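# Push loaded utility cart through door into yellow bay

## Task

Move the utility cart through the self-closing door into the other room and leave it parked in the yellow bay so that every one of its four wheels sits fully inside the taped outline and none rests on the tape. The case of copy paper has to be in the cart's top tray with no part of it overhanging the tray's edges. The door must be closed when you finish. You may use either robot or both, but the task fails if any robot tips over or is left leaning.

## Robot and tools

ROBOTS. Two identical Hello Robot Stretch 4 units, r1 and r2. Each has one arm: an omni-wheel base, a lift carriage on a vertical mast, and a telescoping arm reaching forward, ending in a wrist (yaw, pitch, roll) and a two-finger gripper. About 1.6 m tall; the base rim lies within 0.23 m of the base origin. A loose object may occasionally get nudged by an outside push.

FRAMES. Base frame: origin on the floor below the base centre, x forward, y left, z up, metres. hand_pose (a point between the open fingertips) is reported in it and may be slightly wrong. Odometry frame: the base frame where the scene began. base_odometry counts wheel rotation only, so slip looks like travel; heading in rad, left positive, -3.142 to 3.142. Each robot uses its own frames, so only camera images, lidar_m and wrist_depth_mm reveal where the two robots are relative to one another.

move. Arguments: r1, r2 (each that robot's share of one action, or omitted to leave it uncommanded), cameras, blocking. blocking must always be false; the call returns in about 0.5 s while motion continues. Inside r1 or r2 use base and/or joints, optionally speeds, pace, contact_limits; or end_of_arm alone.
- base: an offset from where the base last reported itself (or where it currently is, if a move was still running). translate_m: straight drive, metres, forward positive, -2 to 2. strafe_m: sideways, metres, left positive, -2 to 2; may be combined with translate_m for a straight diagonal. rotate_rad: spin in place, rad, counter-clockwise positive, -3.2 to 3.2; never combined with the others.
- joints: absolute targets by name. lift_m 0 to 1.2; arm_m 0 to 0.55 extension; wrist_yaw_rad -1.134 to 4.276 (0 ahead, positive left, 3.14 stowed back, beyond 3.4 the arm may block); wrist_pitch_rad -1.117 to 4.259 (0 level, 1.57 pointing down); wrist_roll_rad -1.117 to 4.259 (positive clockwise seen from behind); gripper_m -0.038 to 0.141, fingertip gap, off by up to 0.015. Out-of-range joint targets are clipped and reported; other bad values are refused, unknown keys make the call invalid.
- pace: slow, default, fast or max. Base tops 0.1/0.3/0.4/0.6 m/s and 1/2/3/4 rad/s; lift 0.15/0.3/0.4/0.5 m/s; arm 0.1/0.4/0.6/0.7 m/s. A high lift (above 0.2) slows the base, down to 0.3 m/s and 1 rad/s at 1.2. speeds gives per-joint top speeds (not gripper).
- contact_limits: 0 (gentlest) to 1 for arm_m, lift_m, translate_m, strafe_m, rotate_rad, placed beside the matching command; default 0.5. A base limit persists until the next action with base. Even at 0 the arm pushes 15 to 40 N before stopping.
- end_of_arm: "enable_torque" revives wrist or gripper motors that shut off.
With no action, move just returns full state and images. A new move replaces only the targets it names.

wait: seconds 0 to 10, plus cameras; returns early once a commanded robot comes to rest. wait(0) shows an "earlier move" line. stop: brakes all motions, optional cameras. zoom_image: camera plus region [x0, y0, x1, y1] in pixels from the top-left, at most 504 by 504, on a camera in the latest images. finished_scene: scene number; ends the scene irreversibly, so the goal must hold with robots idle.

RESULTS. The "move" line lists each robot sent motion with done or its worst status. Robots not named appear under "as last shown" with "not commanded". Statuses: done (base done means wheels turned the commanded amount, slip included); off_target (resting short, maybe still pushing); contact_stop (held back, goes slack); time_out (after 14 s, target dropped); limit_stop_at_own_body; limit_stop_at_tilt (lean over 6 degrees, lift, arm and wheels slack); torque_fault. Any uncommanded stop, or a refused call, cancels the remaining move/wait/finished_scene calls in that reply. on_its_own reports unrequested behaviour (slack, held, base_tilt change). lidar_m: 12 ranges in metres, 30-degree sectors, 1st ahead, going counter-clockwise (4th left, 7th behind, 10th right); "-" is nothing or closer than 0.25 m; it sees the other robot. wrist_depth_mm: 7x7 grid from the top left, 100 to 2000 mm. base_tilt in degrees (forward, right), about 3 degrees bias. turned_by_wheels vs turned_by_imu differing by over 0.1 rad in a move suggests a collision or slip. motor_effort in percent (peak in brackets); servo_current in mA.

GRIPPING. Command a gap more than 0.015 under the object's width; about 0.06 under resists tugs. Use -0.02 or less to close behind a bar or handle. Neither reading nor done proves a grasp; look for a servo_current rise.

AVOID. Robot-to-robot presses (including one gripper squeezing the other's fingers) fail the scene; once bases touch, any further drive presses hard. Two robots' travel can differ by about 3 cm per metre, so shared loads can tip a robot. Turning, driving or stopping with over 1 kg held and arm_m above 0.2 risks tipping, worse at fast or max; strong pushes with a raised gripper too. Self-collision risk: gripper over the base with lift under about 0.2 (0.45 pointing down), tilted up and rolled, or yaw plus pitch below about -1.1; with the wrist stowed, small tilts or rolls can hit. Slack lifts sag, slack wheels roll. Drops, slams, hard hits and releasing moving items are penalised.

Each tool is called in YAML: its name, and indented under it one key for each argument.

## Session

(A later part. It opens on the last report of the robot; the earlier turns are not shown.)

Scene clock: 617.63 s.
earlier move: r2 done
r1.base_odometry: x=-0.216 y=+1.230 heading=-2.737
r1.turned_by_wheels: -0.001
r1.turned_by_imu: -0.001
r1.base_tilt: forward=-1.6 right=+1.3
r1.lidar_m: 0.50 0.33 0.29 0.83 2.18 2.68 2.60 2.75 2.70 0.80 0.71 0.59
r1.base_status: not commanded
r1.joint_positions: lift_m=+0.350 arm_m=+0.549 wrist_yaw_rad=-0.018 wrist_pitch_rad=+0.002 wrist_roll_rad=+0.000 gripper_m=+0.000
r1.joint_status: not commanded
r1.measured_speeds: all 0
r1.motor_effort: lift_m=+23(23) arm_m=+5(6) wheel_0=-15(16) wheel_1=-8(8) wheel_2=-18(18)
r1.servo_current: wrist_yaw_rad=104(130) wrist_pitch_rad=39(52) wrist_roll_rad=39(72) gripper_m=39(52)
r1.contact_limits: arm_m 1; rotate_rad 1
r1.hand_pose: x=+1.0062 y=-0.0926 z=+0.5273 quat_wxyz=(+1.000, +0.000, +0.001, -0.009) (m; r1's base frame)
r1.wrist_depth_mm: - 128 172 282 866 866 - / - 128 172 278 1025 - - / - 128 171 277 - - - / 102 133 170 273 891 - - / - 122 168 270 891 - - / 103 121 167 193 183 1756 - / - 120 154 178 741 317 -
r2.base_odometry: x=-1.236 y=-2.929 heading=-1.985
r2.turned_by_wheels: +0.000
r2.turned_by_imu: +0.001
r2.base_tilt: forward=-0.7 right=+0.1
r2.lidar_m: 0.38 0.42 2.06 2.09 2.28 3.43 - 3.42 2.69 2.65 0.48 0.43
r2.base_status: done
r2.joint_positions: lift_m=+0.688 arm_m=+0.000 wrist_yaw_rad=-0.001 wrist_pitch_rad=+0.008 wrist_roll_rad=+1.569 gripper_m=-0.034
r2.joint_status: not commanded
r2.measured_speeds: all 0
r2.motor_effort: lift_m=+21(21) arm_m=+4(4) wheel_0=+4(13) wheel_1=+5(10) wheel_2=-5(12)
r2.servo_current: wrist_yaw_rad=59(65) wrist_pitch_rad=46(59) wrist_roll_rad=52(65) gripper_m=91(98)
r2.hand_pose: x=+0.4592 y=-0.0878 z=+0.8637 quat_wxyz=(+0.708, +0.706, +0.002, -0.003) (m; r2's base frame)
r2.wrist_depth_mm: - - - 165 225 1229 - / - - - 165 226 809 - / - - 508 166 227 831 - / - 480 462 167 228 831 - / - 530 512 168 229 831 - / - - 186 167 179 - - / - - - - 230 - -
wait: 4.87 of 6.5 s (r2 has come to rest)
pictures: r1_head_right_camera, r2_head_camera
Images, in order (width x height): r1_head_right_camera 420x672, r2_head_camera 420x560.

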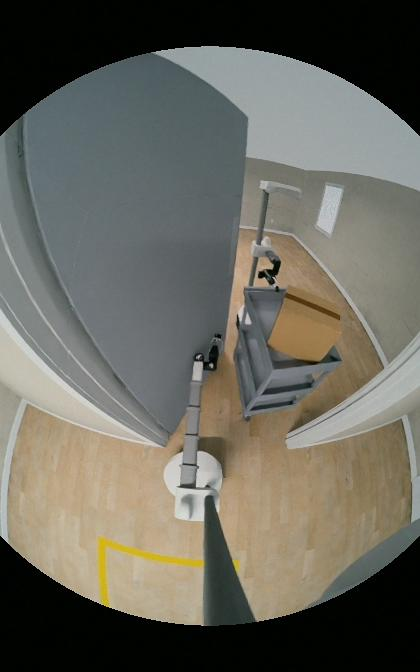

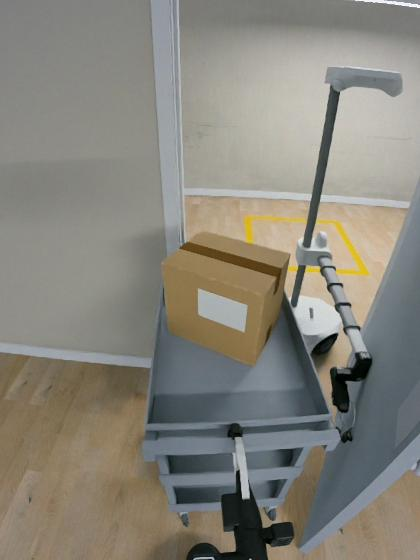

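move:
  blocking: false
  r2: {"base":{"translate_m":-0.31,"strafe_m":-0.10},"pace":"slow"}
  cameras: []

wait:
  seconds: 5
  cameras: []

move:
  blocking: false
  r2: {"base":{"translate_m":0.35,"strafe_m":0.02},"pace":"slow"}
  cameras: []

wait:
  seconds: 5
  cameras: ["r2_head_camera","r1_head_right_camera"]

Scene clock: 646.73 s.
move: r2 moving
r1: as last shown
r1.turned_by_wheels: +0.000
r1.turned_by_imu: +0.000
r1.base_tilt: forward=-1.6 right=+1.2
r1.lidar_m: 0.49 0.32 0.30 0.84 2.18 2.68 2.59 2.74 2.71 0.78 0.74 0.59
r1.motor_effort: lift_m=+23(23) arm_m=+5(5) wheel_0=-15(15) wheel_1=-8(8) wheel_2=-18(18)
r1.servo_current: wrist_yaw_rad=98(111) wrist_pitch_rad=39(46) wrist_roll_rad=72(72) gripper_m=39(52)
r1.contact_limits: arm_m 1; rotate_rad 1
r1.wrist_depth_mm: - 129 172 283 878 609 - / - 128 172 278 931 - - / - 128 171 277 960 - - / 101 132 169 273 891 - - / - 122 168 270 904 - - / 103 121 167 193 183 1756 - / - 120 154 178 759 325 -
r2.base_odometry: x=-1.235 y=-2.916 heading=-1.985
r2.turned_by_wheels: +0.000
r2.turned_by_imu: +0.000
r2.base_tilt: forward=-0.7 right=+0.1
r2.lidar_m: 0.40 0.41 2.08 2.09 2.26 3.40 - 3.40 2.69 2.65 0.47 0.40
r2.base_status: translate_m moving; strafe_m moving
r2.joint_positions: lift_m=+0.688 arm_m=+0.000 wrist_yaw_rad=+0.000 wrist_pitch_rad=+0.008 wrist_roll_rad=+1.569 gripper_m=-0.034
r2.joint_status: not commanded
r2.measured_speeds: translate_m=-0.048 strafe_m=-0.017 rotate_rad=+0.003 lift_m=+0.000 arm_m=+0.000 wrist_yaw_rad=+0.000 wrist_pitch_rad=+0.000 wrist_roll_rad=+0.000
r2.motor_effort: lift_m=+21(21) arm_m=+4(4) wheel_0=+0(6) wheel_1=-9(9) wheel_2=+10(12)
r2.servo_current: wrist_yaw_rad=65(65) wrist_pitch_rad=52(59) wrist_roll_rad=39(59) gripper_m=91(98)
r2.hand_pose: x=+0.4593 y=-0.0873 z=+0.8637 quat_wxyz=(+0.708, +0.706, +0.003, -0.003) (m; r2's base frame)
r2.wrist_depth_mm: - - - 165 225 1205 1098 / - - - 166 226 1205 - / - - 508 167 228 842 - / - 480 466 167 228 820 - / - 535 512 168 229 842 - / - - 185 168 178 - - / - - - - 231 - -
pictures: none
No camera images: "cameras" was empty.

Scene clock: 650.73 s.
earlier move: r2 done
r1.base_odometry: x=-0.217 y=+1.230 heading=-2.736
r1.turned_by_wheels: +0.001
r1.turned_by_imu: +0.001
r1.base_tilt: forward=-1.6 right=+1.3
r1.lidar_m: 0.51 0.33 0.30 0.84 2.20 2.68 2.60 2.73 2.72 0.77 0.78 0.81
r1.base_status: not commanded
r1.joint_positions: lift_m=+0.350 arm_m=+0.549 wrist_yaw_rad=-0.018 wrist_pitch_rad=+0.002 wrist_roll_rad=+0.000 gripper_m=+0.000
r1.joint_status: not commanded
r1.measured_speeds: all 0
r1.motor_effort: lift_m=+23(23) arm_m=+5(6) wheel_0=-15(16) wheel_1=-8(8) wheel_2=-12(18)
r1.servo_current: wrist_yaw_rad=85(124) wrist_pitch_rad=39(52) wrist_roll_rad=46(72) gripper_m=46(52)
r1.contact_limits: arm_m 1; rotate_rad 1
r1.hand_pose: x=+1.0062 y=-0.0926 z=+0.5273 quat_wxyz=(+1.000, +0.000, +0.001, -0.009) (m; r1's base frame)
r1.wrist_depth_mm: - 128 180 296 466 473 508 / - 134 178 290 1229 - - / 102 133 178 290 - - - / - 133 176 286 - - - / 108 126 176 282 - - - / 105 126 165 198 180 - 236 / - 124 162 186 180 - -
r2.base_odometry: x=-1.203 y=-2.605 heading=-1.986
r2.turned_by_wheels: +0.000
r2.turned_by_imu: +0.001
r2.base_tilt: forward=-0.7 right=+0.1
r2.lidar_m: 0.37 0.37 2.26 2.21 2.43 3.60 - 3.26 2.55 2.52 2.00 0.42
r2.base_status: done
r2.joint_positions: lift_m=+0.688 arm_m=+0.000 wrist_yaw_rad=+0.003 wrist_pitch_rad=+0.008 wrist_roll_rad=+1.569 gripper_m=-0.034
r2.joint_status: not commanded
r2.measured_speeds: all 0
r2.motor_effort: lift_m=+21(21) arm_m=+4(4) wheel_0=-3(9) wheel_1=-5(9) wheel_2=+7(13)
r2.servo_current: wrist_yaw_rad=39(65) wrist_pitch_rad=52(59) wrist_roll_rad=39(59) gripper_m=98(104)
r2.hand_pose: x=+0.4595 y=-0.0866 z=+0.8637 quat_wxyz=(+0.708, +0.706, +0.004, -0.002) (m; r2's base frame)
r2.wrist_depth_mm: 364 362 368 247 251 627 399 / - - - 183 246 1430 521 / - - - 179 241 788 - / - - 466 234 236 842 - / - 492 484 174 232 820 - / - 512 185 169 178 - - / - - 559 - 225 - -
wait: 4.00 of 5 s (r2 has come to rest)
pictures: none
No camera images: "cameras" was empty.

Scene clock: 651.23 s.
move: r2 moving
r1: as last shown
r1.turned_by_wheels: +0.000
r1.turned_by_imu: +0.000
r1.lidar_m: 0.49 0.33 0.30 0.84 2.19 2.69 2.61 2.73 2.71 0.78 0.79 0.82
r1.motor_effort: lift_m=+23(23) arm_m=+5(5) wheel_0=-14(15) wheel_1=-8(8) wheel_2=-12(12)
r1.servo_current: wrist_yaw_rad=117(124) wrist_pitch_rad=33(46) wrist_roll_rad=39(59) gripper_m=46(52)
r1.contact_limits: arm_m 1; rotate_rad 1
r1.wrist_depth_mm: - 127 178 294 466 473 508 / 105 138 177 290 1229 - - / 105 132 176 285 - - - / 104 132 176 283 - - - / 107 125 174 281 - - - / 104 129 164 199 180 - 233 / - 121 161 181 178 - -
r2.base_odometry: x=-1.207 y=-2.616 heading=-1.985
r2.turned_by_wheels: +0.001
r2.turned_by_imu: +0.001
r2.base_tilt: forward=-0.7 right=+0.1
r2.lidar_m: 0.36 0.38 2.24 2.22 2.43 3.61 - 3.25 2.56 2.53 1.97 0.44
r2.base_status: translate_m moving; strafe_m moving
r2.joint_positions: lift_m=+0.688 arm_m=+0.000 wrist_yaw_rad=+0.003 wrist_pitch_rad=+0.008 wrist_roll_rad=+1.569 gripper_m=-0.034
r2.joint_status: not commanded
r2.measured_speeds: translate_m=+0.048 strafe_m=+0.003 rotate_rad=+0.001 lift_m=+0.000 arm_m=+0.000 wrist_yaw_rad=+0.000 wrist_pitch_rad=+0.000 wrist_roll_rad=+0.000
r2.motor_effort: lift_m=+21(21) arm_m=+4(4) wheel_0=+10(11) wheel_1=+8(8) wheel_2=-11(12)
r2.servo_current: wrist_yaw_rad=46(52) wrist_pitch_rad=52(52) wrist_roll_rad=46(59) gripper_m=85(104)
r2.hand_pose: x=+0.4595 y=-0.0866 z=+0.8637 quat_wxyz=(+0.708, +0.706, +0.004, -0.002) (m; r2's base frame)
r2.wrist_depth_mm: 353 357 - 183 247 750 1160 / - - - 180 242 1430 504 / - - - 177 238 809 - / - - 462 232 235 831 - / - 488 484 172 230 820 - / - 517 186 168 179 - - / - - - - 224 - -
pictures: none
No camera images: "cameras" was empty.

Scene clock: 655.53 s.
earlier move: r2 done
r1.base_odometry: x=-0.216 y=+1.230 heading=-2.737
r1.turned_by_wheels: +0.000
r1.turned_by_imu: -0.001
r1.base_tilt: forward=-1.6 right=+1.3
r1.lidar_m: 0.52 0.35 0.28 0.85 2.18 2.69 2.58 2.75 2.73 0.76 0.65 0.50
r1.base_status: not commanded
r1.joint_positions: lift_m=+0.350 arm_m=+0.549 wrist_yaw_rad=-0.018 wrist_pitch_rad=+0.002 wrist_roll_rad=+0.000 gripper_m=+0.000
r1.joint_status: not commanded
r1.measured_speeds: all 0
r1.motor_effort: lift_m=+23(24) arm_m=+5(5) wheel_0=-15(16) wheel_1=-8(8) wheel_2=-17(17)
r1.servo_current: wrist_yaw_rad=104(124) wrist_pitch_rad=33(52) wrist_roll_rad=52(65) gripper_m=46(52)
r1.contact_limits: arm_m 1; rotate_rad 1
r1.hand_pose: x=+1.0062 y=-0.0926 z=+0.5273 quat_wxyz=(+1.000, +0.000, +0.001, -0.009) (m; r1's base frame)
r1.wrist_depth_mm: - 128 172 283 809 580 - / - 128 172 279 831 297 - / - 128 171 276 842 297 - / - 133 169 274 842 300 - / - 121 168 271 831 300 324 / 103 121 167 193 183 210 165 / - 120 155 178 699 198 -
r2.base_odometry: x=-1.325 y=-2.933 heading=-1.986
r2.turned_by_wheels: -0.001
r2.turned_by_imu: +0.001
r2.base_tilt: forward=-0.7 right=+0.1
r2.lidar_m: 0.42 0.46 2.02 2.15 2.36 3.57 - 3.29 2.63 2.59 0.39 0.42
r2.base_status: done
r2.joint_positions: lift_m=+0.688 arm_m=+0.000 wrist_yaw_rad=+0.001 wrist_pitch_rad=+0.008 wrist_roll_rad=+1.569 gripper_m=-0.034
r2.joint_status: not commanded
r2.measured_speeds: all 0
r2.motor_effort: lift_m=+21(21) arm_m=+4(4) wheel_0=+3(14) wheel_1=+6(10) wheel_2=-7(12)
r2.servo_current: wrist_yaw_rad=39(65) wrist_pitch_rad=46(59) wrist_roll_rad=33(65) gripper_m=91(104)
r2.hand_pose: x=+0.4593 y=-0.0872 z=+0.8637 quat_wxyz=(+0.708, +0.706, +0.003, -0.002) (m; r2's base frame)
r2.wrist_depth_mm: - - - 144 202 1118 - / - - 544 149 207 - - / - 462 442 152 213 809 - / - 504 477 157 219 820 - / - - 554 163 226 - - / - - 185 167 178 - - / - - - - - - 480
wait: 4.30 of 5 s (r2 has come to rest)
pictures: r1_head_right_camera, r2_head_camera
Images, in order (width x height): r1_head_right_camera 420x672, r2_head_camera 420x560.

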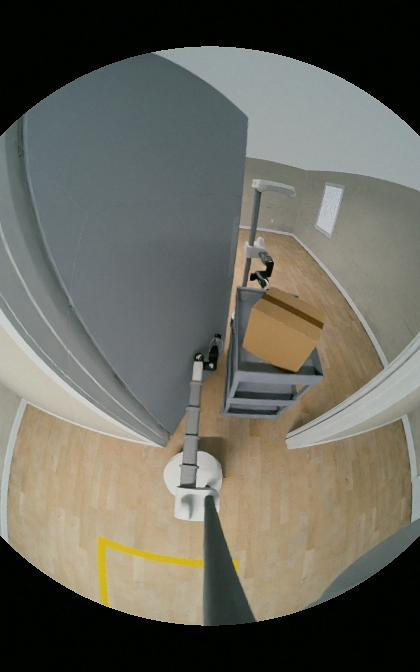

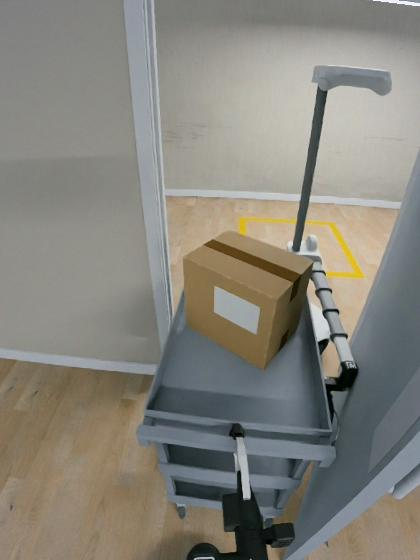

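move:
  blocking: false
  r2: {"base":{"translate_m":0.13,"strafe_m":0.035},"pace":"slow"}
  cameras: []

wait:
  seconds: 3
  cameras: ["r2_head_camera","r1_head_right_camera","r1_head_camera"]

zoom_image:
  camera: "r1_head_right_camera"
  region: [140, 280, 340, 520]

Scene clock: 666.67 s.
move: r2 moving
r1: as last shown
r1.turned_by_imu: +0.000
r1.lidar_m: 0.50 0.33 0.30 0.86 2.18 2.70 2.58 2.74 2.69 0.82 0.64 0.49
r1.motor_effort: lift_m=+23(23) arm_m=+5(5) wheel_0=-15(15) wheel_1=-8(8) wheel_2=-17(17)
r1.servo_current: wrist_yaw_rad=111(124) wrist_pitch_rad=39(52) wrist_roll_rad=39(59) gripper_m=46(46)
r1.contact_limits: arm_m 1; rotate_rad 1
r1.wrist_depth_mm: - 129 172 283 798 291 - / - 129 172 279 831 298 - / - 128 171 274 854 289 - / - 132 170 273 854 289 - / - 121 168 271 820 291 317 / 103 121 167 193 185 216 168 / - 120 155 179 699 202 168
r2.base_odometry: x=-1.327 y=-2.946 heading=-1.986
r2.turned_by_wheels: +0.000
r2.turned_by_imu: +0.000
r2.base_tilt: forward=-0.7 right=+0.0
r2.lidar_m: 0.40 0.45 1.96 2.15 2.36 3.52 - 3.30 2.62 2.61 0.41 0.41
r2.base_status: translate_m moving; strafe_m moving
r2.joint_positions: lift_m=+0.688 arm_m=+0.000 wrist_yaw_rad=+0.000 wrist_pitch_rad=+0.008 wrist_roll_rad=+1.569 gripper_m=-0.034
r2.joint_status: not commanded
r2.measured_speeds: translate_m=+0.049 strafe_m=+0.013 rotate_rad=+0.000 lift_m=+0.000 arm_m=+0.000 wrist_yaw_rad=-0.002 wrist_pitch_rad=+0.000 wrist_roll_rad=+0.000
r2.motor_effort: lift_m=+21(21) arm_m=+4(4) wheel_0=+4(7) wheel_1=+7(9) wheel_2=-13(13)
r2.servo_current: wrist_yaw_rad=33(52) wrist_pitch_rad=52(59) wrist_roll_rad=46(59) gripper_m=98(98)
r2.hand_pose: x=+0.4592 y=-0.0875 z=+0.8637 quat_wxyz=(+0.708, +0.706, +0.003, -0.003) (m; r2's base frame)
r2.wrist_depth_mm: - - - 144 201 1160 - / - - 554 148 206 - - / - 455 442 152 212 809 - / - 504 477 157 218 820 - / - - 554 163 226 - - / - - 185 167 179 - - / - - - - - - 477
pictures: none
No camera images: "cameras" was empty.

Scene clock: 668.77 s.
earlier move: r2 done
r1.base_odometry: x=-0.216 y=+1.230 heading=-2.737
r1.turned_by_wheels: +0.000
r1.turned_by_imu: +0.000
r1.base_tilt: forward=-1.6 right=+1.3
r1.lidar_m: 0.50 0.32 0.29 0.85 2.18 2.68 2.60 2.73 2.72 0.79 0.51 0.42
r1.base_status: not commanded
r1.joint_positions: lift_m=+0.350 arm_m=+0.549 wrist_yaw_rad=-0.018 wrist_pitch_rad=+0.002 wrist_roll_rad=+0.000 gripper_m=+0.000
r1.joint_status: not commanded
r1.measured_speeds: all 0
r1.on_its_own: wrist_yaw_rad is at rest, and its servo_current (111 mA) is outside its rest range (0 to 104 mA)
r1.motor_effort: lift_m=+23(23) arm_m=+5(5) wheel_0=-15(15) wheel_1=-8(8) wheel_2=-17(17)
r1.servo_current: wrist_yaw_rad=111(124) wrist_pitch_rad=39(52) wrist_roll_rad=46(72) gripper_m=46(52)
r1.contact_limits: arm_m 1; rotate_rad 1
r1.hand_pose: x=+1.0062 y=-0.0926 z=+0.5273 quat_wxyz=(+1.000, +0.000, +0.001, -0.009) (m; r1's base frame)
r1.wrist_depth_mm: - 129 172 283 - - - / - 128 172 278 - - - / - 128 170 274 - - - / - 133 170 273 - - - / - 122 169 272 - - - / 104 121 167 193 184 1618 1537 / - 120 155 179 699 759 -
r2.base_odometry: x=-1.346 y=-3.066 heading=-1.986
r2.turned_by_wheels: +0.000
r2.turned_by_imu: +0.000
r2.base_tilt: forward=-0.7 right=+0.1
r2.lidar_m: 0.43 0.48 1.80 2.11 2.30 3.44 - 3.38 2.69 2.62 0.36 0.39
r2.base_status: done
r2.joint_positions: lift_m=+0.688 arm_m=+0.000 wrist_yaw_rad=-0.001 wrist_pitch_rad=+0.008 wrist_roll_rad=+1.569 gripper_m=-0.034
r2.joint_status: not commanded
r2.measured_speeds: all 0
r2.motor_effort: lift_m=+21(21) arm_m=+4(4) wheel_0=+3(7) wheel_1=+4(9) wheel_2=-8(13)
r2.servo_current: wrist_yaw_rad=46(59) wrist_pitch_rad=46(59) wrist_roll_rad=39(65) gripper_m=91(98)
r2.hand_pose: x=+0.4592 y=-0.0878 z=+0.8637 quat_wxyz=(+0.708, +0.706, +0.002, -0.003) (m; r2's base frame)
r2.wrist_depth_mm: - - - 131 187 - - / - 504 466 137 195 - - / - 445 433 143 206 - - / - - 504 151 213 - - / - - 603 158 224 - - / - - 182 165 179 539 - / - - - - - - 462
wait: 2.10 of 3 s (r2 has come to rest)
pictures: r1_head_camera, r1_head_right_camera, r2_head_camera
Images, in order (width x height): r1_head_camera 420x560, r1_head_right_camera 420x672, r2_head_camera 420x560.

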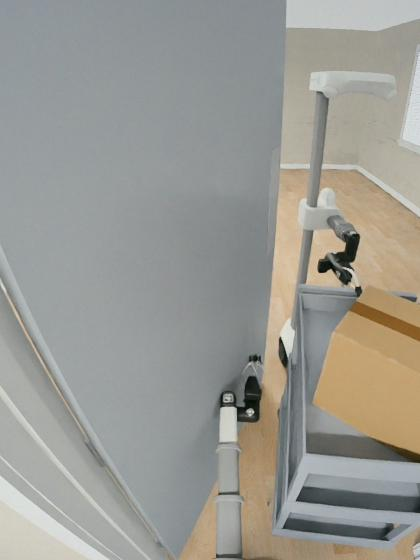

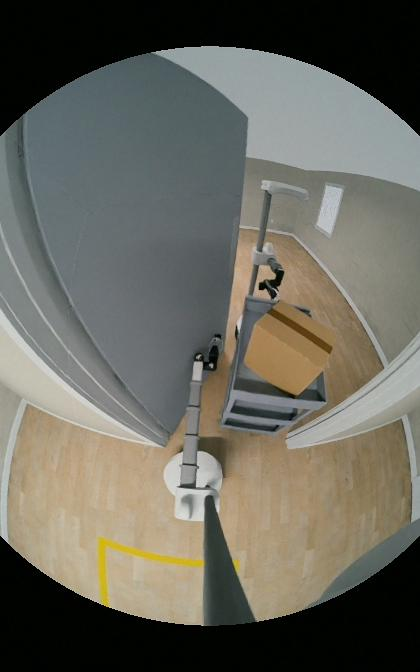

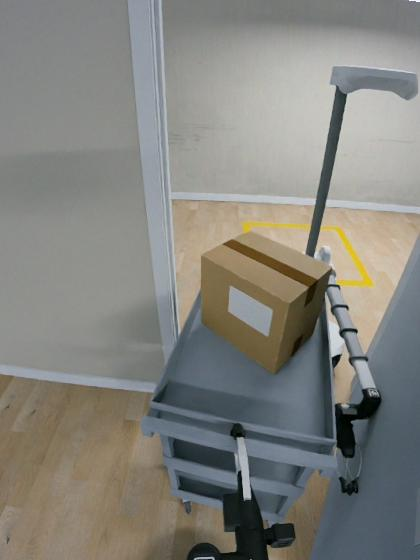

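Scaled by 2.100 from the camera's 420x672 image, which has a finer 600x960 frame.

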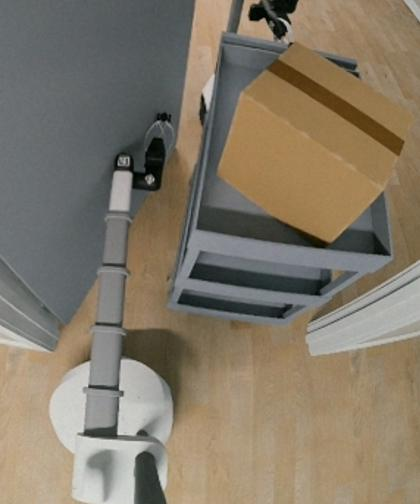

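move:
  blocking: false
  r1: {"joints":{"arm_m":0.0},"pace":"slow"}
  cameras: []

wait:
  seconds: 6
  cameras: ["r1_head_right_camera","r2_head_camera"]

Scene clock: 675.00 s.
move: r1 moving
r1.base_odometry: x=-0.217 y=+1.230 heading=-2.737
r1.turned_by_wheels: -0.001
r1.turned_by_imu: -0.001
r1.base_tilt: forward=-1.6 right=+1.3
r1.lidar_m: 0.51 0.32 0.30 0.87 2.16 2.70 2.60 2.74 2.70 0.80 0.51 0.41
r1.base_status: not commanded
r1.joint_positions: lift_m=+0.350 arm_m=+0.536 wrist_yaw_rad=-0.018 wrist_pitch_rad=+0.002 wrist_roll_rad=+0.000 gripper_m=+0.000
r1.joint_status: arm_m moving
r1.measured_speeds: translate_m=+0.000 strafe_m=+0.000 rotate_rad=+0.000 lift_m=+0.000 arm_m=-0.049 wrist_yaw_rad=+0.000 wrist_pitch_rad=+0.000 wrist_roll_rad=+0.000
r1.motor_effort: lift_m=+23(23) arm_m=-4(6) wheel_0=-19(19) wheel_1=-10(10) wheel_2=-17(17)
r1.servo_current: wrist_yaw_rad=111(117) wrist_pitch_rad=46(46) wrist_roll_rad=52(59) gripper_m=39(52)
r1.contact_limits: rotate_rad 1
r1.hand_pose: x=+0.9937 y=-0.0926 z=+0.5273 quat_wxyz=(+1.000, +0.000, +0.001, -0.009) (m; r1's base frame)
r1.wrist_depth_mm: - 127 169 274 768 - - / - 126 168 272 - - - / - 126 167 268 - - - / 103 131 167 265 - - - / - 120 166 262 - - 238 / - 119 156 190 184 1618 239 / - 118 159 184 185 691 239
r2: as last shown
r2.lidar_m: 0.42 0.48 1.81 2.11 2.32 3.45 - 3.36 2.68 2.64 0.34 0.39
r2.motor_effort: lift_m=+21(21) arm_m=+4(4) wheel_0=+3(3) wheel_1=+4(4) wheel_2=-8(8)
r2.servo_current: wrist_yaw_rad=33(59) wrist_pitch_rad=52(52) wrist_roll_rad=52(59) gripper_m=91(98)
r2.wrist_depth_mm: - - - 131 187 - - / - 504 466 137 196 - - / - 442 430 143 206 - - / - - 504 151 213 - - / - - 609 158 224 - - / - - 182 166 179 535 - / - - - - - - 459
pictures: none
No camera images: "cameras" was empty.

Scene clock: 681.00 s.
earlier move: r1 moving
r1.base_odometry: x=-0.217 y=+1.230 heading=-2.734
r1.turned_by_wheels: +0.003
r1.turned_by_imu: +0.003
r1.base_tilt: forward=-1.6 right=+1.3
r1.lidar_m: 0.45 0.33 0.31 0.87 2.19 2.70 2.58 2.72 2.72 0.78 0.52 0.40
r1.base_status: not commanded
r1.joint_positions: lift_m=+0.350 arm_m=+0.000 wrist_yaw_rad=-0.003 wrist_pitch_rad=+0.002 wrist_roll_rad=+0.000 gripper_m=+0.000
r1.joint_status: arm_m moving
r1.measured_speeds: translate_m=+0.000 strafe_m=+0.000 rotate_rad=+0.000 lift_m=+0.000 arm_m=-0.001 wrist_yaw_rad=+0.000 wrist_pitch_rad=+0.000 wrist_roll_rad=+0.000
r1.motor_effort: lift_m=+23(23) arm_m=-7(8) wheel_0=-4(20) wheel_1=-3(10) wheel_2=-2(17)
r1.servo_current: wrist_yaw_rad=39(124) wrist_pitch_rad=39(52) wrist_roll_rad=59(65) gripper_m=46(52)
r1.contact_limits: rotate_rad 1
r1.hand_pose: x=+0.4592 y=-0.0882 z=+0.5273 quat_wxyz=(+1.000, +0.000, +0.001, -0.001) (m; r1's base frame)
r1.wrist_depth_mm: 270 322 404 512 496 469 462 / 271 320 404 517 707 - 661 / 265 320 404 517 - - - / 271 319 402 521 723 - - / 268 319 399 512 - - - / 268 319 211 203 179 197 - / 267 297 382 146 145 - -
r2.base_odometry: x=-1.346 y=-3.066 heading=-1.985
r2.turned_by_wheels: +0.001
r2.turned_by_imu: +0.001
r2.base_tilt: forward=-0.6 right=+0.1
r2.lidar_m: 0.42 0.48 1.81 2.08 2.31 3.43 - 3.34 2.68 2.62 0.33 0.29
r2.base_status: not commanded
r2.joint_positions: lift_m=+0.688 arm_m=+0.000 wrist_yaw_rad=+0.004 wrist_pitch_rad=+0.008 wrist_roll_rad=+1.569 gripper_m=-0.034
r2.joint_status: not commanded
r2.measured_speeds: all 0
r2.motor_effort: lift_m=+21(21) arm_m=-3(4) wheel_0=+3(3) wheel_1=+4(5) wheel_2=+0(8)
r2.servo_current: wrist_yaw_rad=39(59) wrist_pitch_rad=46(59) wrist_roll_rad=46(59) gripper_m=91(104)
r2.hand_pose: x=+0.4597 y=-0.0862 z=+0.8637 quat_wxyz=(+0.708, +0.706, +0.004, -0.001) (m; r2's base frame)
r2.wrist_depth_mm: - - 530 - 181 - - / - 459 439 131 190 - - / - 445 436 138 202 - - / - - 517 146 213 - - / - - 634 155 222 - - / - - 182 164 178 - - / - - - - - - 452
wait: 6.00 s; no rest
pictures: r1_head_right_camera, r2_head_camera
Images, in order (width x height): r1_head_right_camera 420x672, r2_head_camera 420x560.

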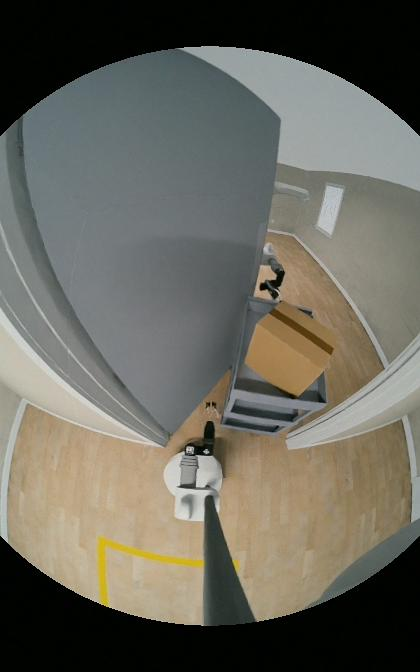

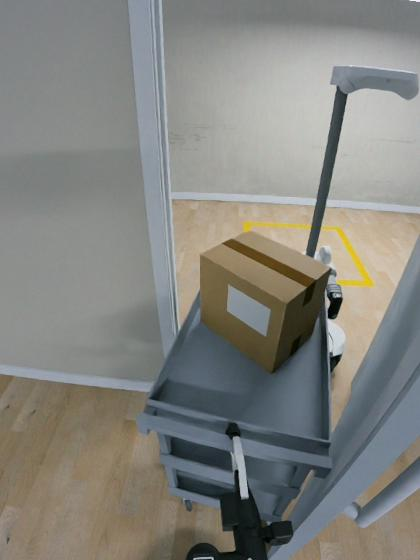

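move:
  blocking: false
  r1: {"base":{"translate_m":-0.3},"pace":"default"}
  cameras: []

wait:
  seconds: 2
  cameras: []

move:
  blocking: false
  r1: {"base":{"strafe_m":0.75},"pace":"default"}
  cameras: []

wait:
  seconds: 4
  cameras: ["r1_head_right_camera"]

Scene clock: 693.77 s.
earlier move: r1 done
move: r1 moving
r1.base_odometry: x=-0.188 y=+1.242 heading=-2.735
r1.turned_by_wheels: +0.000
r1.turned_by_imu: -0.001
r1.base_tilt: forward=-1.6 right=+1.3
r1.lidar_m: 0.46 0.34 0.32 1.02 2.16 2.68 2.55 2.68 2.70 0.90 0.54 0.42
r1.base_status: translate_m moving
r1.joint_positions: lift_m=+0.350 arm_m=+0.000 wrist_yaw_rad=-0.003 wrist_pitch_rad=+0.002 wrist_roll_rad=+0.000 gripper_m=+0.000
r1.joint_status: all done
r1.measured_speeds: translate_m=-0.120 strafe_m=+0.000 rotate_rad=-0.002 lift_m=+0.000 arm_m=+0.000 wrist_yaw_rad=+0.000 wrist_pitch_rad=+0.000 wrist_roll_rad=+0.000
r1.motor_effort: lift_m=+23(23) arm_m=-5(5) wheel_0=-5(7) wheel_1=-6(7) wheel_2=+9(9)
r1.servo_current: wrist_yaw_rad=59(65) wrist_pitch_rad=39(46) wrist_roll_rad=33(59) gripper_m=46(46)
r1.hand_pose: x=+0.4592 y=-0.0882 z=+0.5273 quat_wxyz=(+1.000, +0.000, +0.001, -0.001) (m; r1's base frame)
r1.wrist_depth_mm: 282 338 421 517 504 - 500 / 283 336 421 539 668 - - / 285 334 418 539 - 198 - / 282 334 421 539 750 - - / 276 334 418 512 - - - / 274 332 375 202 180 - - / 272 310 188 147 145 - -
r2: as last shown
r2.turned_by_wheels: +0.000
r2.turned_by_imu: +0.000
r2.lidar_m: 0.41 0.49 1.79 2.09 2.29 3.48 - 3.37 2.69 2.64 0.32 0.30
r2.motor_effort: lift_m=+21(21) arm_m=-4(4) wheel_0=+3(3) wheel_1=+4(4) wheel_2=+0(0)
r2.servo_current: wrist_yaw_rad=46(59) wrist_pitch_rad=52(52) wrist_roll_rad=39(59) gripper_m=91(98)
r2.wrist_depth_mm: - 1205 530 - 181 - - / - 462 442 131 190 - - / - 445 436 138 202 - - / - - 517 146 213 - - / - - 627 154 221 - - / - - 182 165 178 - - / - - - - - - 452
pictures: none
No camera images: "cameras" was empty.

Scene clock: 695.77 s.
earlier move: r1 done
r1.base_odometry: x=+0.059 y=+1.349 heading=-2.735
r1.turned_by_wheels: +0.000
r1.turned_by_imu: +0.000
r1.base_tilt: forward=-1.6 right=+1.3
r1.lidar_m: 0.66 0.53 0.72 2.07 2.19 2.36 2.27 2.40 2.70 1.92 0.84 0.68
r1.base_status: done
r1.joint_positions: lift_m=+0.350 arm_m=+0.000 wrist_yaw_rad=-0.003 wrist_pitch_rad=+0.002 wrist_roll_rad=+0.000 gripper_m=+0.000
r1.joint_status: all done
r1.measured_speeds: all 0
r1.motor_effort: lift_m=+23(23) arm_m=-5(5) wheel_0=-3(9) wheel_1=-1(8) wheel_2=+0(10)
r1.servo_current: wrist_yaw_rad=72(72) wrist_pitch_rad=39(46) wrist_roll_rad=59(59) gripper_m=46(52)
r1.hand_pose: x=+0.4592 y=-0.0882 z=+0.5273 quat_wxyz=(+1.000, +0.000, +0.001, -0.001) (m; r1's base frame)
r1.wrist_depth_mm: 421 504 - - 459 466 504 / 421 504 - - 597 647 654 / 424 500 - - - - - / 424 492 - - - - - / 413 496 - - - - - / 410 496 188 204 182 1618 1618 / 415 462 158 145 144 - -
r2.base_odometry: x=-1.346 y=-3.066 heading=-1.985
r2.turned_by_wheels: +0.000
r2.turned_by_imu: +0.000
r2.base_tilt: forward=-0.6 right=+0.1
r2.lidar_m: 0.42 0.45 1.78 2.11 2.32 3.45 - 3.36 2.64 2.62 0.30 0.29
r2.base_status: not commanded
r2.joint_positions: lift_m=+0.688 arm_m=+0.000 wrist_yaw_rad=+0.004 wrist_pitch_rad=+0.008 wrist_roll_rad=+1.569 gripper_m=-0.034
r2.joint_status: not commanded
r2.measured_speeds: all 0
r2.motor_effort: lift_m=+21(21) arm_m=-3(4) wheel_0=+3(3) wheel_1=+4(4) wheel_2=+0(1)
r2.servo_current: wrist_yaw_rad=59(65) wrist_pitch_rad=46(59) wrist_roll_rad=39(59) gripper_m=91(98)
r2.hand_pose: x=+0.4597 y=-0.0862 z=+0.8637 quat_wxyz=(+0.708, +0.706, +0.004, -0.001) (m; r2's base frame)
r2.wrist_depth_mm: - 530 530 - 181 - - / - 459 442 130 190 - - / - 445 439 138 202 - - / - - 521 146 213 - - / - - 634 155 221 - - / - - 182 164 178 - - / - - - - - - 459
wait: 2.00 s; at rest by 1.97 s
pictures: none
No camera images: "cameras" was empty.

Scene clock: 696.27 s.
move: r1 moving
r1.base_odometry: x=+0.073 y=+1.316 heading=-2.735
r1.turned_by_wheels: +0.000
r1.turned_by_imu: +0.000
r1.base_tilt: forward=-1.6 right=+1.3
r1.lidar_m: 0.64 0.53 0.72 2.05 2.15 2.35 2.28 2.39 2.74 1.85 0.84 0.71
r1.base_status: strafe_m moving
r1.joint_positions: lift_m=+0.350 arm_m=+0.000 wrist_yaw_rad=-0.003 wrist_pitch_rad=+0.002 wrist_roll_rad=+0.000 gripper_m=+0.000
r1.joint_status: not commanded
r1.measured_speeds: translate_m=+0.000 strafe_m=+0.140 rotate_rad=+0.000 lift_m=+0.000 arm_m=+0.000 wrist_yaw_rad=+0.000 wrist_pitch_rad=+0.000 wrist_roll_rad=+0.000
r1.motor_effort: lift_m=+23(23) arm_m=-5(5) wheel_0=-10(11) wheel_1=+10(10) wheel_2=+1(1)
r1.servo_current: wrist_yaw_rad=52(72) wrist_pitch_rad=46(46) wrist_roll_rad=65(65) gripper_m=39(46)
r1.hand_pose: x=+0.4592 y=-0.0882 z=+0.5273 quat_wxyz=(+1.000, +0.000, +0.001, -0.001) (m; r1's base frame)
r1.wrist_depth_mm: 404 480 569 - 462 466 500 / 404 480 569 - - 654 654 / 402 477 569 - - - - / 402 477 559 - - - - / 402 477 559 - - - - / 399 473 190 203 182 1756 1708 / 397 445 158 145 135 - -
r2: as last shown
r2.lidar_m: 0.41 0.49 1.80 2.11 2.29 3.46 - 3.38 2.66 2.63 0.31 0.30
r2.motor_effort: lift_m=+21(21) arm_m=-3(4) wheel_0=+3(3) wheel_1=+3(4) wheel_2=+0(0)
r2.servo_current: wrist_yaw_rad=46(59) wrist_pitch_rad=59(59) wrist_roll_rad=39(59) gripper_m=85(98)
r2.wrist_depth_mm: - 530 530 - 181 - - / - 455 445 131 190 - - / - 445 439 139 202 - - / - - 517 146 213 - - / - - 634 155 223 - - / - - 182 165 178 - - / - - - - - - 455
pictures: none
No camera images: "cameras" was empty.

Scene clock: 699.60 s.
earlier move: r1 done
r1.base_odometry: x=+0.356 y=+0.660 heading=-2.735
r1.turned_by_wheels: +0.000
r1.turned_by_imu: +0.004
r1.base_tilt: forward=-1.6 right=+1.3
r1.lidar_m: 0.49 0.53 0.76 1.35 1.44 1.98 2.25 2.40 3.31 1.90 1.14 0.50
r1.base_status: done
r1.joint_positions: lift_m=+0.350 arm_m=+0.000 wrist_yaw_rad=-0.003 wrist_pitch_rad=+0.002 wrist_roll_rad=+0.000 gripper_m=+0.000
r1.joint_status: not commanded
r1.measured_speeds: all 0
r1.motor_effort: lift_m=+23(23) arm_m=-5(5) wheel_0=-1(12) wheel_1=+0(12) wheel_2=+0(1)
r1.servo_current: wrist_yaw_rad=46(72) wrist_pitch_rad=39(52) wrist_roll_rad=33(72) gripper_m=39(52)
r1.hand_pose: x=+0.4592 y=-0.0882 z=+0.5273 quat_wxyz=(+1.000, +0.000, +0.001, -0.001) (m; r1's base frame)
r1.wrist_depth_mm: - - - - - - - / - - - - - - - / - - - - - - - / - - - - - - - / - - - - - - - / - - 186 203 175 - - / - 132 158 145 135 - -
r2.base_odometry: x=-1.346 y=-3.066 heading=-1.985
r2.turned_by_wheels: +0.000
r2.turned_by_imu: +0.000
r2.base_tilt: forward=-0.7 right=+0.1
r2.lidar_m: 0.41 0.50 1.80 2.09 2.31 3.42 - 3.36 2.68 2.63 0.33 0.30
r2.base_status: not commanded
r2.joint_positions: lift_m=+0.688 arm_m=+0.000 wrist_yaw_rad=+0.004 wrist_pitch_rad=+0.008 wrist_roll_rad=+1.569 gripper_m=-0.034
r2.joint_status: not commanded
r2.measured_speeds: all 0
r2.motor_effort: lift_m=+21(21) arm_m=-3(4) wheel_0=+2(4) wheel_1=+4(4) wheel_2=+0(0)
r2.servo_current: wrist_yaw_rad=59(65) wrist_pitch_rad=52(59) wrist_roll_rad=46(59) gripper_m=91(98)
r2.hand_pose: x=+0.4597 y=-0.0862 z=+0.8637 quat_wxyz=(+0.708, +0.706, +0.004, -0.001) (m; r2's base frame)
r2.wrist_depth_mm: - - 525 - 180 - - / - 459 442 131 190 - - / - 449 436 139 202 - - / - - 517 146 213 - - / - - 634 155 222 - - / - - 183 165 179 - - / - - - - - - 452
wait: 3.33 of 4 s (r1 has come to rest)
pictures: r1_head_right_camera
Images, in order (width x height): r1_head_right_camera 420x672.

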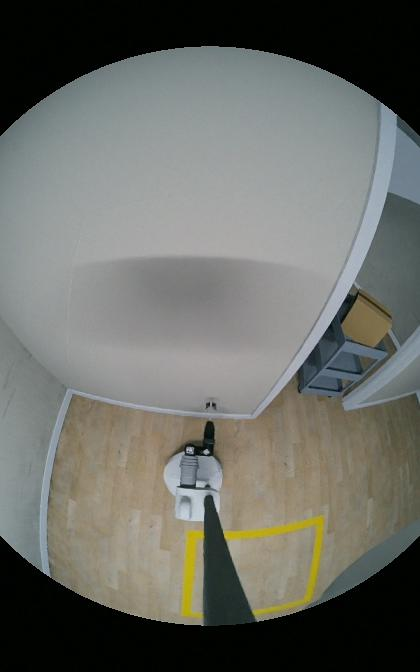

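move:
  blocking: false
  r1: {"base":{"translate_m":-0.04}}
  r2: {"base":{"rotate_rad":0.1},"pace":"slow"}
  cameras: []

wait:
  seconds: 1.5
  cameras: []

move:
  blocking: false
  r1: {"base":{"rotate_rad":-2.7}}
  r2: {"base":{"translate_m":0.3,"strafe_m":-0.1},"pace":"slow"}
  cameras: []

wait:
  seconds: 4.5
  cameras: ["r2_head_camera","r1_head_camera","r2_head_right_camera"]

Scene clock: 723.67 s.
move: r1 moving; r2 moving
r1.base_odometry: x=+0.382 y=+0.672 heading=-2.735
r1.turned_by_wheels: +0.000
r1.turned_by_imu: -0.001
r1.base_tilt: forward=-1.6 right=+1.3
r1.lidar_m: 0.51 0.54 0.79 1.35 1.40 1.96 2.24 2.38 3.31 2.05 1.15 0.53
r1.base_status: translate_m moving
r1.joint_positions: lift_m=+0.350 arm_m=+0.000 wrist_yaw_rad=-0.003 wrist_pitch_rad=+0.002 wrist_roll_rad=+0.000 gripper_m=+0.000
r1.joint_status: not commanded
r1.measured_speeds: translate_m=-0.081 strafe_m=+0.000 rotate_rad=-0.001 lift_m=+0.000 arm_m=+0.000 wrist_yaw_rad=+0.000 wrist_pitch_rad=+0.000 wrist_roll_rad=+0.000
r1.motor_effort: lift_m=+23(23) arm_m=-5(5) wheel_0=-2(8) wheel_1=-1(8) wheel_2=+0(9)
r1.servo_current: wrist_yaw_rad=52(65) wrist_pitch_rad=39(46) wrist_roll_rad=46(65) gripper_m=39(46)
r1.hand_pose: x=+0.4591 y=-0.0882 z=+0.5273 quat_wxyz=(+1.000, +0.000, +0.001, -0.001) (m; r1's base frame)
r1.wrist_depth_mm: - - - - - - - / - - - - - - - / - - - - - - - / - - - - - - - / - - - - - - - / - - 186 202 174 - - / - 132 158 146 135 - -
r2.base_odometry: x=-1.346 y=-3.066 heading=-1.896
r2.turned_by_wheels: +0.090
r2.turned_by_imu: +0.087
r2.base_tilt: forward=-0.7 right=+0.1
r2.lidar_m: 0.43 1.24 2.03 2.10 2.37 3.92 - 3.18 2.65 2.38 0.32 0.30
r2.base_status: rotate_rad moving
r2.joint_positions: lift_m=+0.688 arm_m=+0.000 wrist_yaw_rad=-0.008 wrist_pitch_rad=+0.008 wrist_roll_rad=+1.569 gripper_m=-0.034
r2.joint_status: not commanded
r2.measured_speeds: translate_m=+0.000 strafe_m=+0.001 rotate_rad=+0.155 lift_m=+0.000 arm_m=+0.000 wrist_yaw_rad=+0.000 wrist_pitch_rad=+0.000 wrist_roll_rad=+0.000
r2.motor_effort: lift_m=+21(21) arm_m=-3(4) wheel_0=-12(15) wheel_1=-7(9) wheel_2=-8(8)
r2.servo_current: wrist_yaw_rad=52(59) wrist_pitch_rad=52(59) wrist_roll_rad=59(59) gripper_m=85(98)
r2.hand_pose: x=+0.4586 y=-0.0896 z=+0.8637 quat_wxyz=(+0.708, +0.706, +0.000, -0.006) (m; r2's base frame)
r2.wrist_depth_mm: - 484 469 118 175 - - / - 407 410 125 183 - - / - 466 455 133 196 - - / - - 549 142 209 - - / - - - 152 221 - - / - - 182 165 178 - 488 / - - - - - - -
pictures: none
No camera images: "cameras" was empty.

Scene clock: 724.13 s.
earlier move: r1 moving; r2 done
r1.base_odometry: x=+0.392 y=+0.676 heading=-2.735
r1.turned_by_wheels: +0.000
r1.turned_by_imu: +0.000
r1.base_tilt: forward=-1.6 right=+1.3
r1.lidar_m: 0.53 0.57 0.79 1.35 1.40 2.02 2.22 2.36 3.26 2.04 1.16 0.56
r1.base_status: translate_m moving
r1.joint_positions: lift_m=+0.350 arm_m=+0.000 wrist_yaw_rad=-0.003 wrist_pitch_rad=+0.002 wrist_roll_rad=+0.000 gripper_m=+0.000
r1.joint_status: not commanded
r1.measured_speeds: all 0
r1.motor_effort: lift_m=+23(23) arm_m=-5(5) wheel_0=+0(8) wheel_1=-3(8) wheel_2=+0(9)
r1.servo_current: wrist_yaw_rad=39(65) wrist_pitch_rad=52(52) wrist_roll_rad=33(65) gripper_m=33(46)
r1.hand_pose: x=+0.4591 y=-0.0882 z=+0.5273 quat_wxyz=(+1.000, +0.000, +0.001, -0.001) (m; r1's base frame)
r1.wrist_depth_mm: - - - - - - - / - - - - - - - / - - - - - - - / - - - - - - - / - - - - - - - / - - 187 202 175 - - / - 132 158 145 135 - -
r2.base_odometry: x=-1.346 y=-3.066 heading=-1.886
r2.turned_by_wheels: +0.009
r2.turned_by_imu: +0.009
r2.base_tilt: forward=-0.7 right=+0.1
r2.lidar_m: 0.43 1.24 2.06 2.10 2.42 3.97 - 3.14 2.63 2.37 0.32 0.30
r2.base_status: done
r2.joint_positions: lift_m=+0.688 arm_m=+0.000 wrist_yaw_rad=-0.003 wrist_pitch_rad=+0.008 wrist_roll_rad=+1.569 gripper_m=-0.034
r2.joint_status: not commanded
r2.measured_speeds: all 0
r2.motor_effort: lift_m=+21(21) arm_m=-4(4) wheel_0=-8(15) wheel_1=-5(9) wheel_2=-2(8)
r2.servo_current: wrist_yaw_rad=46(59) wrist_pitch_rad=52(59) wrist_roll_rad=46(59) gripper_m=91(98)
r2.hand_pose: x=+0.4590 y=-0.0883 z=+0.8637 quat_wxyz=(+0.708, +0.706, +0.002, -0.004) (m; r2's base frame)
r2.wrist_depth_mm: - 462 433 112 168 - - / - 402 402 121 179 - - / - 473 459 129 191 - - / - - 569 138 206 - - / - - - 149 223 - - / - - 182 163 178 - 500 / - - - - - - -
wait: 0.47 of 1.5 s (r2 has come to rest)
pictures: none
No camera images: "cameras" was empty.

Scene clock: 724.63 s.
earlier move: r1 done
move: r1 moving; r2 moving
r1.base_odometry: x=+0.392 y=+0.676 heading=-2.987
r1.turned_by_wheels: -0.252
r1.turned_by_imu: -0.253
r1.base_tilt: forward=-1.6 right=+1.3
r1.lidar_m: 0.53 0.54 0.65 1.19 1.35 1.61 2.23 2.27 2.69 3.36 1.36 0.61
r1.base_status: rotate_rad moving
r1.joint_positions: lift_m=+0.350 arm_m=+0.000 wrist_yaw_rad=-0.002 wrist_pitch_rad=+0.002 wrist_roll_rad=+0.000 gripper_m=+0.000
r1.joint_status: not commanded
r1.measured_speeds: translate_m=+0.000 strafe_m=+0.001 rotate_rad=-0.974 lift_m=+0.000 arm_m=+0.000 wrist_yaw_rad=+0.000 wrist_pitch_rad=+0.000 wrist_roll_rad=+0.000
r1.motor_effort: lift_m=+23(23) arm_m=-5(5) wheel_0=+5(10) wheel_1=+5(8) wheel_2=+7(7)
r1.servo_current: wrist_yaw_rad=59(59) wrist_pitch_rad=33(52) wrist_roll_rad=65(65) gripper_m=39(46)
r1.hand_pose: x=+0.4592 y=-0.0881 z=+0.5273 quat_wxyz=(+1.000, +0.000, +0.001, -0.001) (m; r1's base frame)
r1.wrist_depth_mm: - - - - - 394 991 / - - - - - 394 399 / - - - - - 392 - / - - - - - 397 402 / - - - - - 397 399 / - - 186 203 175 399 399 / - 132 158 145 135 404 402
r2.base_odometry: x=-1.353 y=-3.076 heading=-1.886
r2.turned_by_wheels: +0.001
r2.turned_by_imu: +0.001
r2.base_tilt: forward=-0.7 right=+0.1
r2.lidar_m: 0.43 0.51 2.06 2.10 2.39 4.03 - 3.14 2.66 2.35 0.31 0.30
r2.base_status: translate_m moving; strafe_m moving
r2.joint_positions: lift_m=+0.688 arm_m=+0.000 wrist_yaw_rad=+0.002 wrist_pitch_rad=+0.008 wrist_roll_rad=+1.569 gripper_m=-0.034
r2.joint_status: not commanded
r2.measured_speeds: translate_m=+0.048 strafe_m=-0.016 rotate_rad=+0.001 lift_m=+0.000 arm_m=+0.000 wrist_yaw_rad=+0.026 wrist_pitch_rad=+0.000 wrist_roll_rad=+0.000
r2.motor_effort: lift_m=+21(21) arm_m=-4(4) wheel_0=+9(11) wheel_1=+7(7) wheel_2=-7(10)
r2.servo_current: wrist_yaw_rad=52(59) wrist_pitch_rad=52(59) wrist_roll_rad=39(59) gripper_m=91(91)
r2.hand_pose: x=+0.4595 y=-0.0868 z=+0.8637 quat_wxyz=(+0.708, +0.706, +0.004, -0.002) (m; r2's base frame)
r2.wrist_depth_mm: - 421 424 104 160 - - / - 392 392 114 172 - - / - 504 469 119 185 - - / - - 591 131 200 - - / - - - 143 218 - - / - - 183 160 179 - 484 / - - - - - - -
pictures: none
No camera images: "cameras" was empty.

Scene clock: 726.27 s.
earlier move: r1 moving; r2 contact_stop
r1.base_odometry: x=+0.392 y=+0.676 heading=+0.894
r1.turned_by_wheels: -2.402
r1.turned_by_imu: -2.415
r1.base_tilt: forward=-1.6 right=+1.3
r1.lidar_m: 2.33 3.18 2.20 1.15 0.55 0.53 0.54 0.77 1.37 1.41 1.92 2.24
r1.base_status: rotate_rad moving
r1.joint_positions: lift_m=+0.350 arm_m=+0.000 wrist_yaw_rad=-0.002 wrist_pitch_rad=+0.002 wrist_roll_rad=+0.000 gripper_m=+0.000
r1.joint_status: not commanded
r1.measured_speeds: translate_m=+0.000 strafe_m=+0.000 rotate_rad=-0.464 lift_m=+0.000 arm_m=+0.000 wrist_yaw_rad=+0.000 wrist_pitch_rad=+0.000 wrist_roll_rad=+0.000
r1.motor_effort: lift_m=+23(23) arm_m=-5(5) wheel_0=+3(10) wheel_1=+0(9) wheel_2=+1(8)
r1.servo_current: wrist_yaw_rad=59(72) wrist_pitch_rad=39(52) wrist_roll_rad=52(65) gripper_m=52(52)
r1.hand_pose: x=+0.4592 y=-0.0881 z=+0.5273 quat_wxyz=(+1.000, +0.000, +0.001, -0.001) (m; r1's base frame)
r1.wrist_depth_mm: - - - - - - - / - - - - - - - / - - - - - - - / - - - - - - - / - - - - - - - / 1983 1921 1618 204 182 1661 1576 / 1366 1308 183 183 156 1281 1229
r2.base_odometry: x=-1.370 y=-3.133 heading=-1.866
r2.turned_by_wheels: +0.020
r2.turned_by_imu: +0.044
r2.base_tilt: forward=-0.7 right=+0.1
r2.lidar_m: 0.44 1.17 2.06 2.09 2.44 4.29 - 3.10 2.65 2.05 0.31 0.26
r2.base_status: translate_m contact_stop (by the wheels' count: +0.072 of +0.300); strafe_m contact_stop (by the wheels' count: -0.003 of -0.100)
r2.joint_positions: lift_m=+0.688 arm_m=+0.000 wrist_yaw_rad=-0.003 wrist_pitch_rad=+0.008 wrist_roll_rad=+1.567 gripper_m=-0.034
r2.joint_status: not commanded
r2.measured_speeds: all 0
r2.on_its_own: the wheels are slack since a contact_stop
r2.motor_effort: lift_m=+20(21) arm_m=-4(6) wheel_0=+0(32) wheel_1=+0(9) wheel_2=+0(10)
r2.servo_current: wrist_yaw_rad=52(72) wrist_pitch_rad=52(59) wrist_roll_rad=39(65) gripper_m=91(98)
r2.hand_pose: x=+0.4591 y=-0.0883 z=+0.8637 quat_wxyz=(+0.708, +0.706, +0.002, -0.004) (m; r2's base frame)
r2.wrist_depth_mm: - 402 404 - 151 - - / - 384 387 103 165 - - / - - 484 111 181 - - / - - 640 127 199 - - / - - - 139 220 - - / - - 179 158 178 - 484 / - - - - - - -
wait: 1.63 of 4.5 s (r2 has come to rest)
pictures: r1_head_camera, r2_head_camera, r2_head_right_camera
Images, in order (width x height): r1_head_camera 420x560, r2_head_camera 420x560, r2_head_right_camera 420x672.

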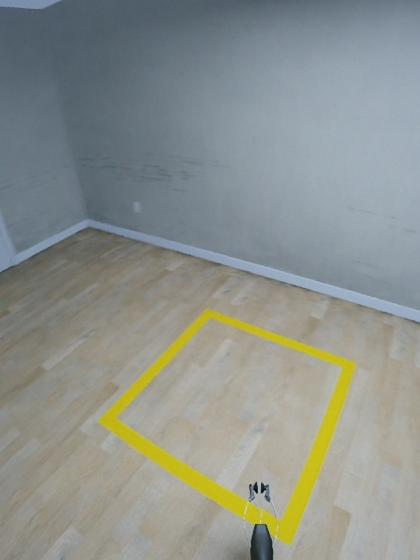

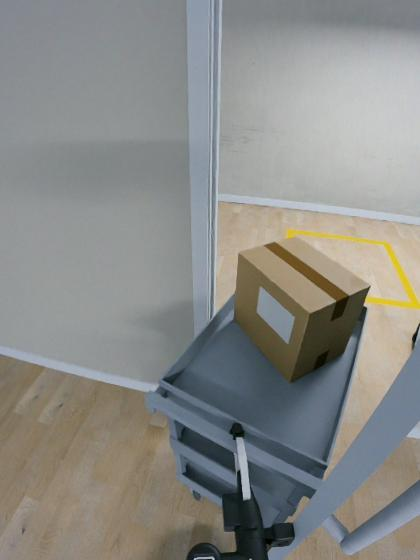

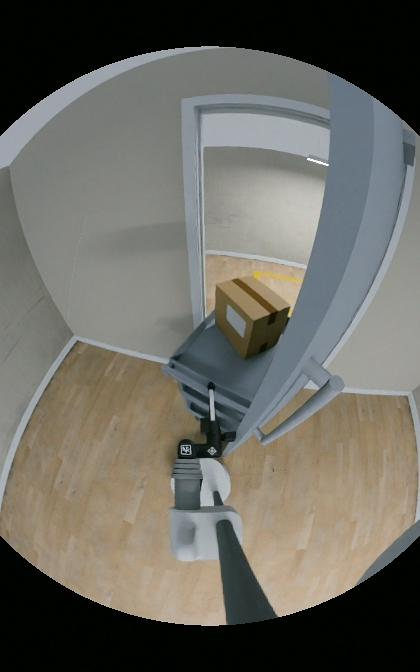

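move:
  blocking: false
  r2: {"base":{"strafe_m":-0.15},"pace":"slow","contact_limits":{"strafe_m":1.0}}
  cameras: []

wait:
  seconds: 4
  cameras: ["r2_head_camera","r2_head_right_camera"]

Scene clock: 742.27 s.
earlier move: r1 done
move: r2 moving
r1.base_odometry: x=+0.392 y=+0.676 heading=+0.849
r1.turned_by_wheels: -0.045
r1.turned_by_imu: -0.046
r1.base_tilt: forward=-1.6 right=+1.3
r1.lidar_m: 2.31 3.03 2.65 1.17 0.58 0.53 0.55 0.73 1.36 1.40 1.84 2.21
r1.base_status: done
r1.joint_positions: lift_m=+0.350 arm_m=+0.000 wrist_yaw_rad=-0.002 wrist_pitch_rad=+0.002 wrist_roll_rad=+0.000 gripper_m=+0.000
r1.joint_status: not commanded
r1.measured_speeds: all 0
r1.motor_effort: lift_m=+23(23) arm_m=-5(5) wheel_0=+3(4) wheel_1=+2(3) wheel_2=+2(2)
r1.servo_current: wrist_yaw_rad=33(59) wrist_pitch_rad=39(46) wrist_roll_rad=52(59) gripper_m=46(46)
r1.hand_pose: x=+0.4592 y=-0.0881 z=+0.5273 quat_wxyz=(+1.000, +0.000, +0.001, -0.001) (m; r1's base frame)
r1.wrist_depth_mm: - - - - - - - / - - - - - - - / - - - - - - - / - - - - - - - / - - - - - - - / 1983 1921 1661 204 182 1618 1537 / 1397 1336 188 183 145 1281 1255
r2.base_odometry: x=-1.383 y=-3.129 heading=-1.864
r2.turned_by_wheels: +0.002
r2.turned_by_imu: +0.005
r2.base_tilt: forward=-0.7 right=-0.3
r2.lidar_m: 0.43 1.18 2.09 2.11 2.47 4.29 - 3.08 2.65 2.02 0.31 0.26
r2.base_status: strafe_m moving
r2.joint_positions: lift_m=+0.688 arm_m=+0.000 wrist_yaw_rad=-0.003 wrist_pitch_rad=+0.008 wrist_roll_rad=+1.567 gripper_m=-0.034
r2.joint_status: not commanded
r2.measured_speeds: translate_m=+0.000 strafe_m=-0.057 rotate_rad=-0.003 lift_m=+0.000 arm_m=+0.000 wrist_yaw_rad=+0.000 wrist_pitch_rad=+0.000 wrist_roll_rad=+0.000
r2.motor_effort: lift_m=+20(21) arm_m=+1(5) wheel_0=+31(31) wheel_1=-10(10) wheel_2=+0(1)
r2.servo_current: wrist_yaw_rad=39(52) wrist_pitch_rad=52(59) wrist_roll_rad=46(52) gripper_m=91(91)
r2.contact_limits: strafe_m 1
r2.hand_pose: x=+0.4590 y=-0.0883 z=+0.8637 quat_wxyz=(+0.708, +0.706, +0.002, -0.004) (m; r2's base frame)
r2.wrist_depth_mm: - 397 397 - 150 - - / - 384 387 102 163 - - / - - 488 110 179 - - / - - 615 126 198 - - / - - - 138 220 - - / - - 180 159 177 - 484 / - - - - - - -
pictures: none
No camera images: "cameras" was empty.

Scene clock: 744.90 s.
earlier move: r2 limit_stop_at_tilt
r1.base_odometry: x=+0.392 y=+0.676 heading=+0.849
r1.turned_by_wheels: +0.000
r1.turned_by_imu: +0.000
r1.base_tilt: forward=-1.5 right=+1.2
r1.lidar_m: 2.28 3.03 2.67 1.27 0.56 0.53 0.55 0.74 1.37 1.41 1.87 2.24
r1.base_status: done
r1.joint_positions: lift_m=+0.350 arm_m=+0.000 wrist_yaw_rad=-0.002 wrist_pitch_rad=+0.002 wrist_roll_rad=+0.000 gripper_m=+0.000
r1.joint_status: not commanded
r1.measured_speeds: all 0
r1.motor_effort: lift_m=+23(23) arm_m=-5(5) wheel_0=+3(4) wheel_1=+2(3) wheel_2=+2(2)
r1.servo_current: wrist_yaw_rad=52(65) wrist_pitch_rad=52(52) wrist_roll_rad=46(59) gripper_m=46(52)
r1.hand_pose: x=+0.4592 y=-0.0881 z=+0.5273 quat_wxyz=(+1.000, +0.000, +0.001, -0.001) (m; r1's base frame)
r1.wrist_depth_mm: - - - - - - - / - - - - - - - / - - - - - - - / - - - - - - - / - - - - - - - / 1921 1983 1618 202 182 1661 1537 / 1366 1308 187 183 145 1308 1281
r2.base_odometry: x=-1.372 y=-3.106 heading=-1.626
r2.turned_by_wheels: +0.238
r2.turned_by_imu: +0.310
r2.base_tilt: forward=-0.7 right=+0.1
r2.lidar_m: 0.43 1.55 2.09 2.24 3.20 4.79 3.59 2.72 2.64 1.37 0.31 0.33
r2.base_status: strafe_m limit_stop_at_tilt (by the wheels' count: -0.009 of -0.150)
r2.joint_positions: lift_m=+0.686 arm_m=+0.000 wrist_yaw_rad=+0.006 wrist_pitch_rad=+0.013 wrist_roll_rad=+1.568 gripper_m=-0.034
r2.joint_status: not commanded
r2.measured_speeds: all 0
r2.on_its_own: the wheels are slack since a limit_stop_at_tilt; lift_m is slack since a limit_stop_at_tilt; arm_m is slack since a limit_stop_at_tilt
r2.motor_effort: lift_m=+19(23) arm_m=-3(5) wheel_0=+0(36) wheel_1=+0(12) wheel_2=+0(2)
r2.servo_current: wrist_yaw_rad=52(98) wrist_pitch_rad=65(78) wrist_roll_rad=46(65) gripper_m=91(98)
r2.contact_limits: strafe_m 1
r2.hand_pose: x=+0.4599 y=-0.0856 z=+0.8605 quat_wxyz=(+0.708, +0.706, +0.007, -0.002) (m; r2's base frame)
r2.wrist_depth_mm: - - - - - - - / - - - - - - - / - - - - - - - / - - - - - - 530 / - - - - - - 492 / - - 181 - 165 421 430 / - - - - - 132 1160
wait: 2.63 of 4 s (r2 has come to rest)
pictures: r2_head_camera, r2_head_right_camera
Images, in order (width x height): r2_head_camera 420x560, r2_head_right_camera 420x672.

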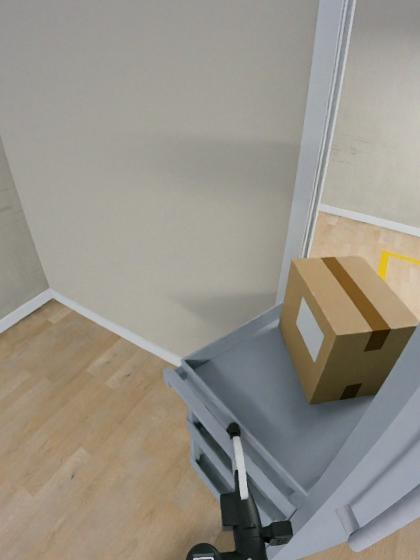

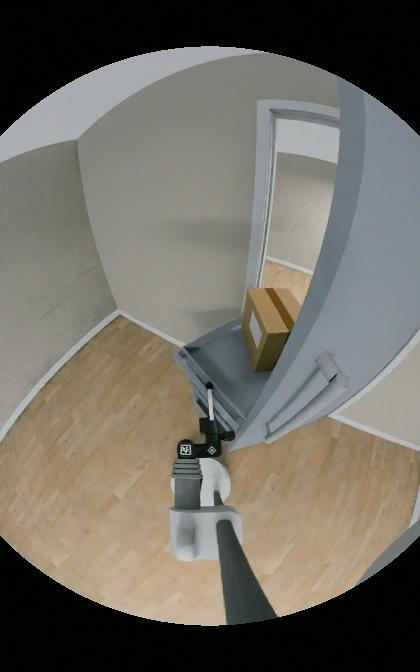

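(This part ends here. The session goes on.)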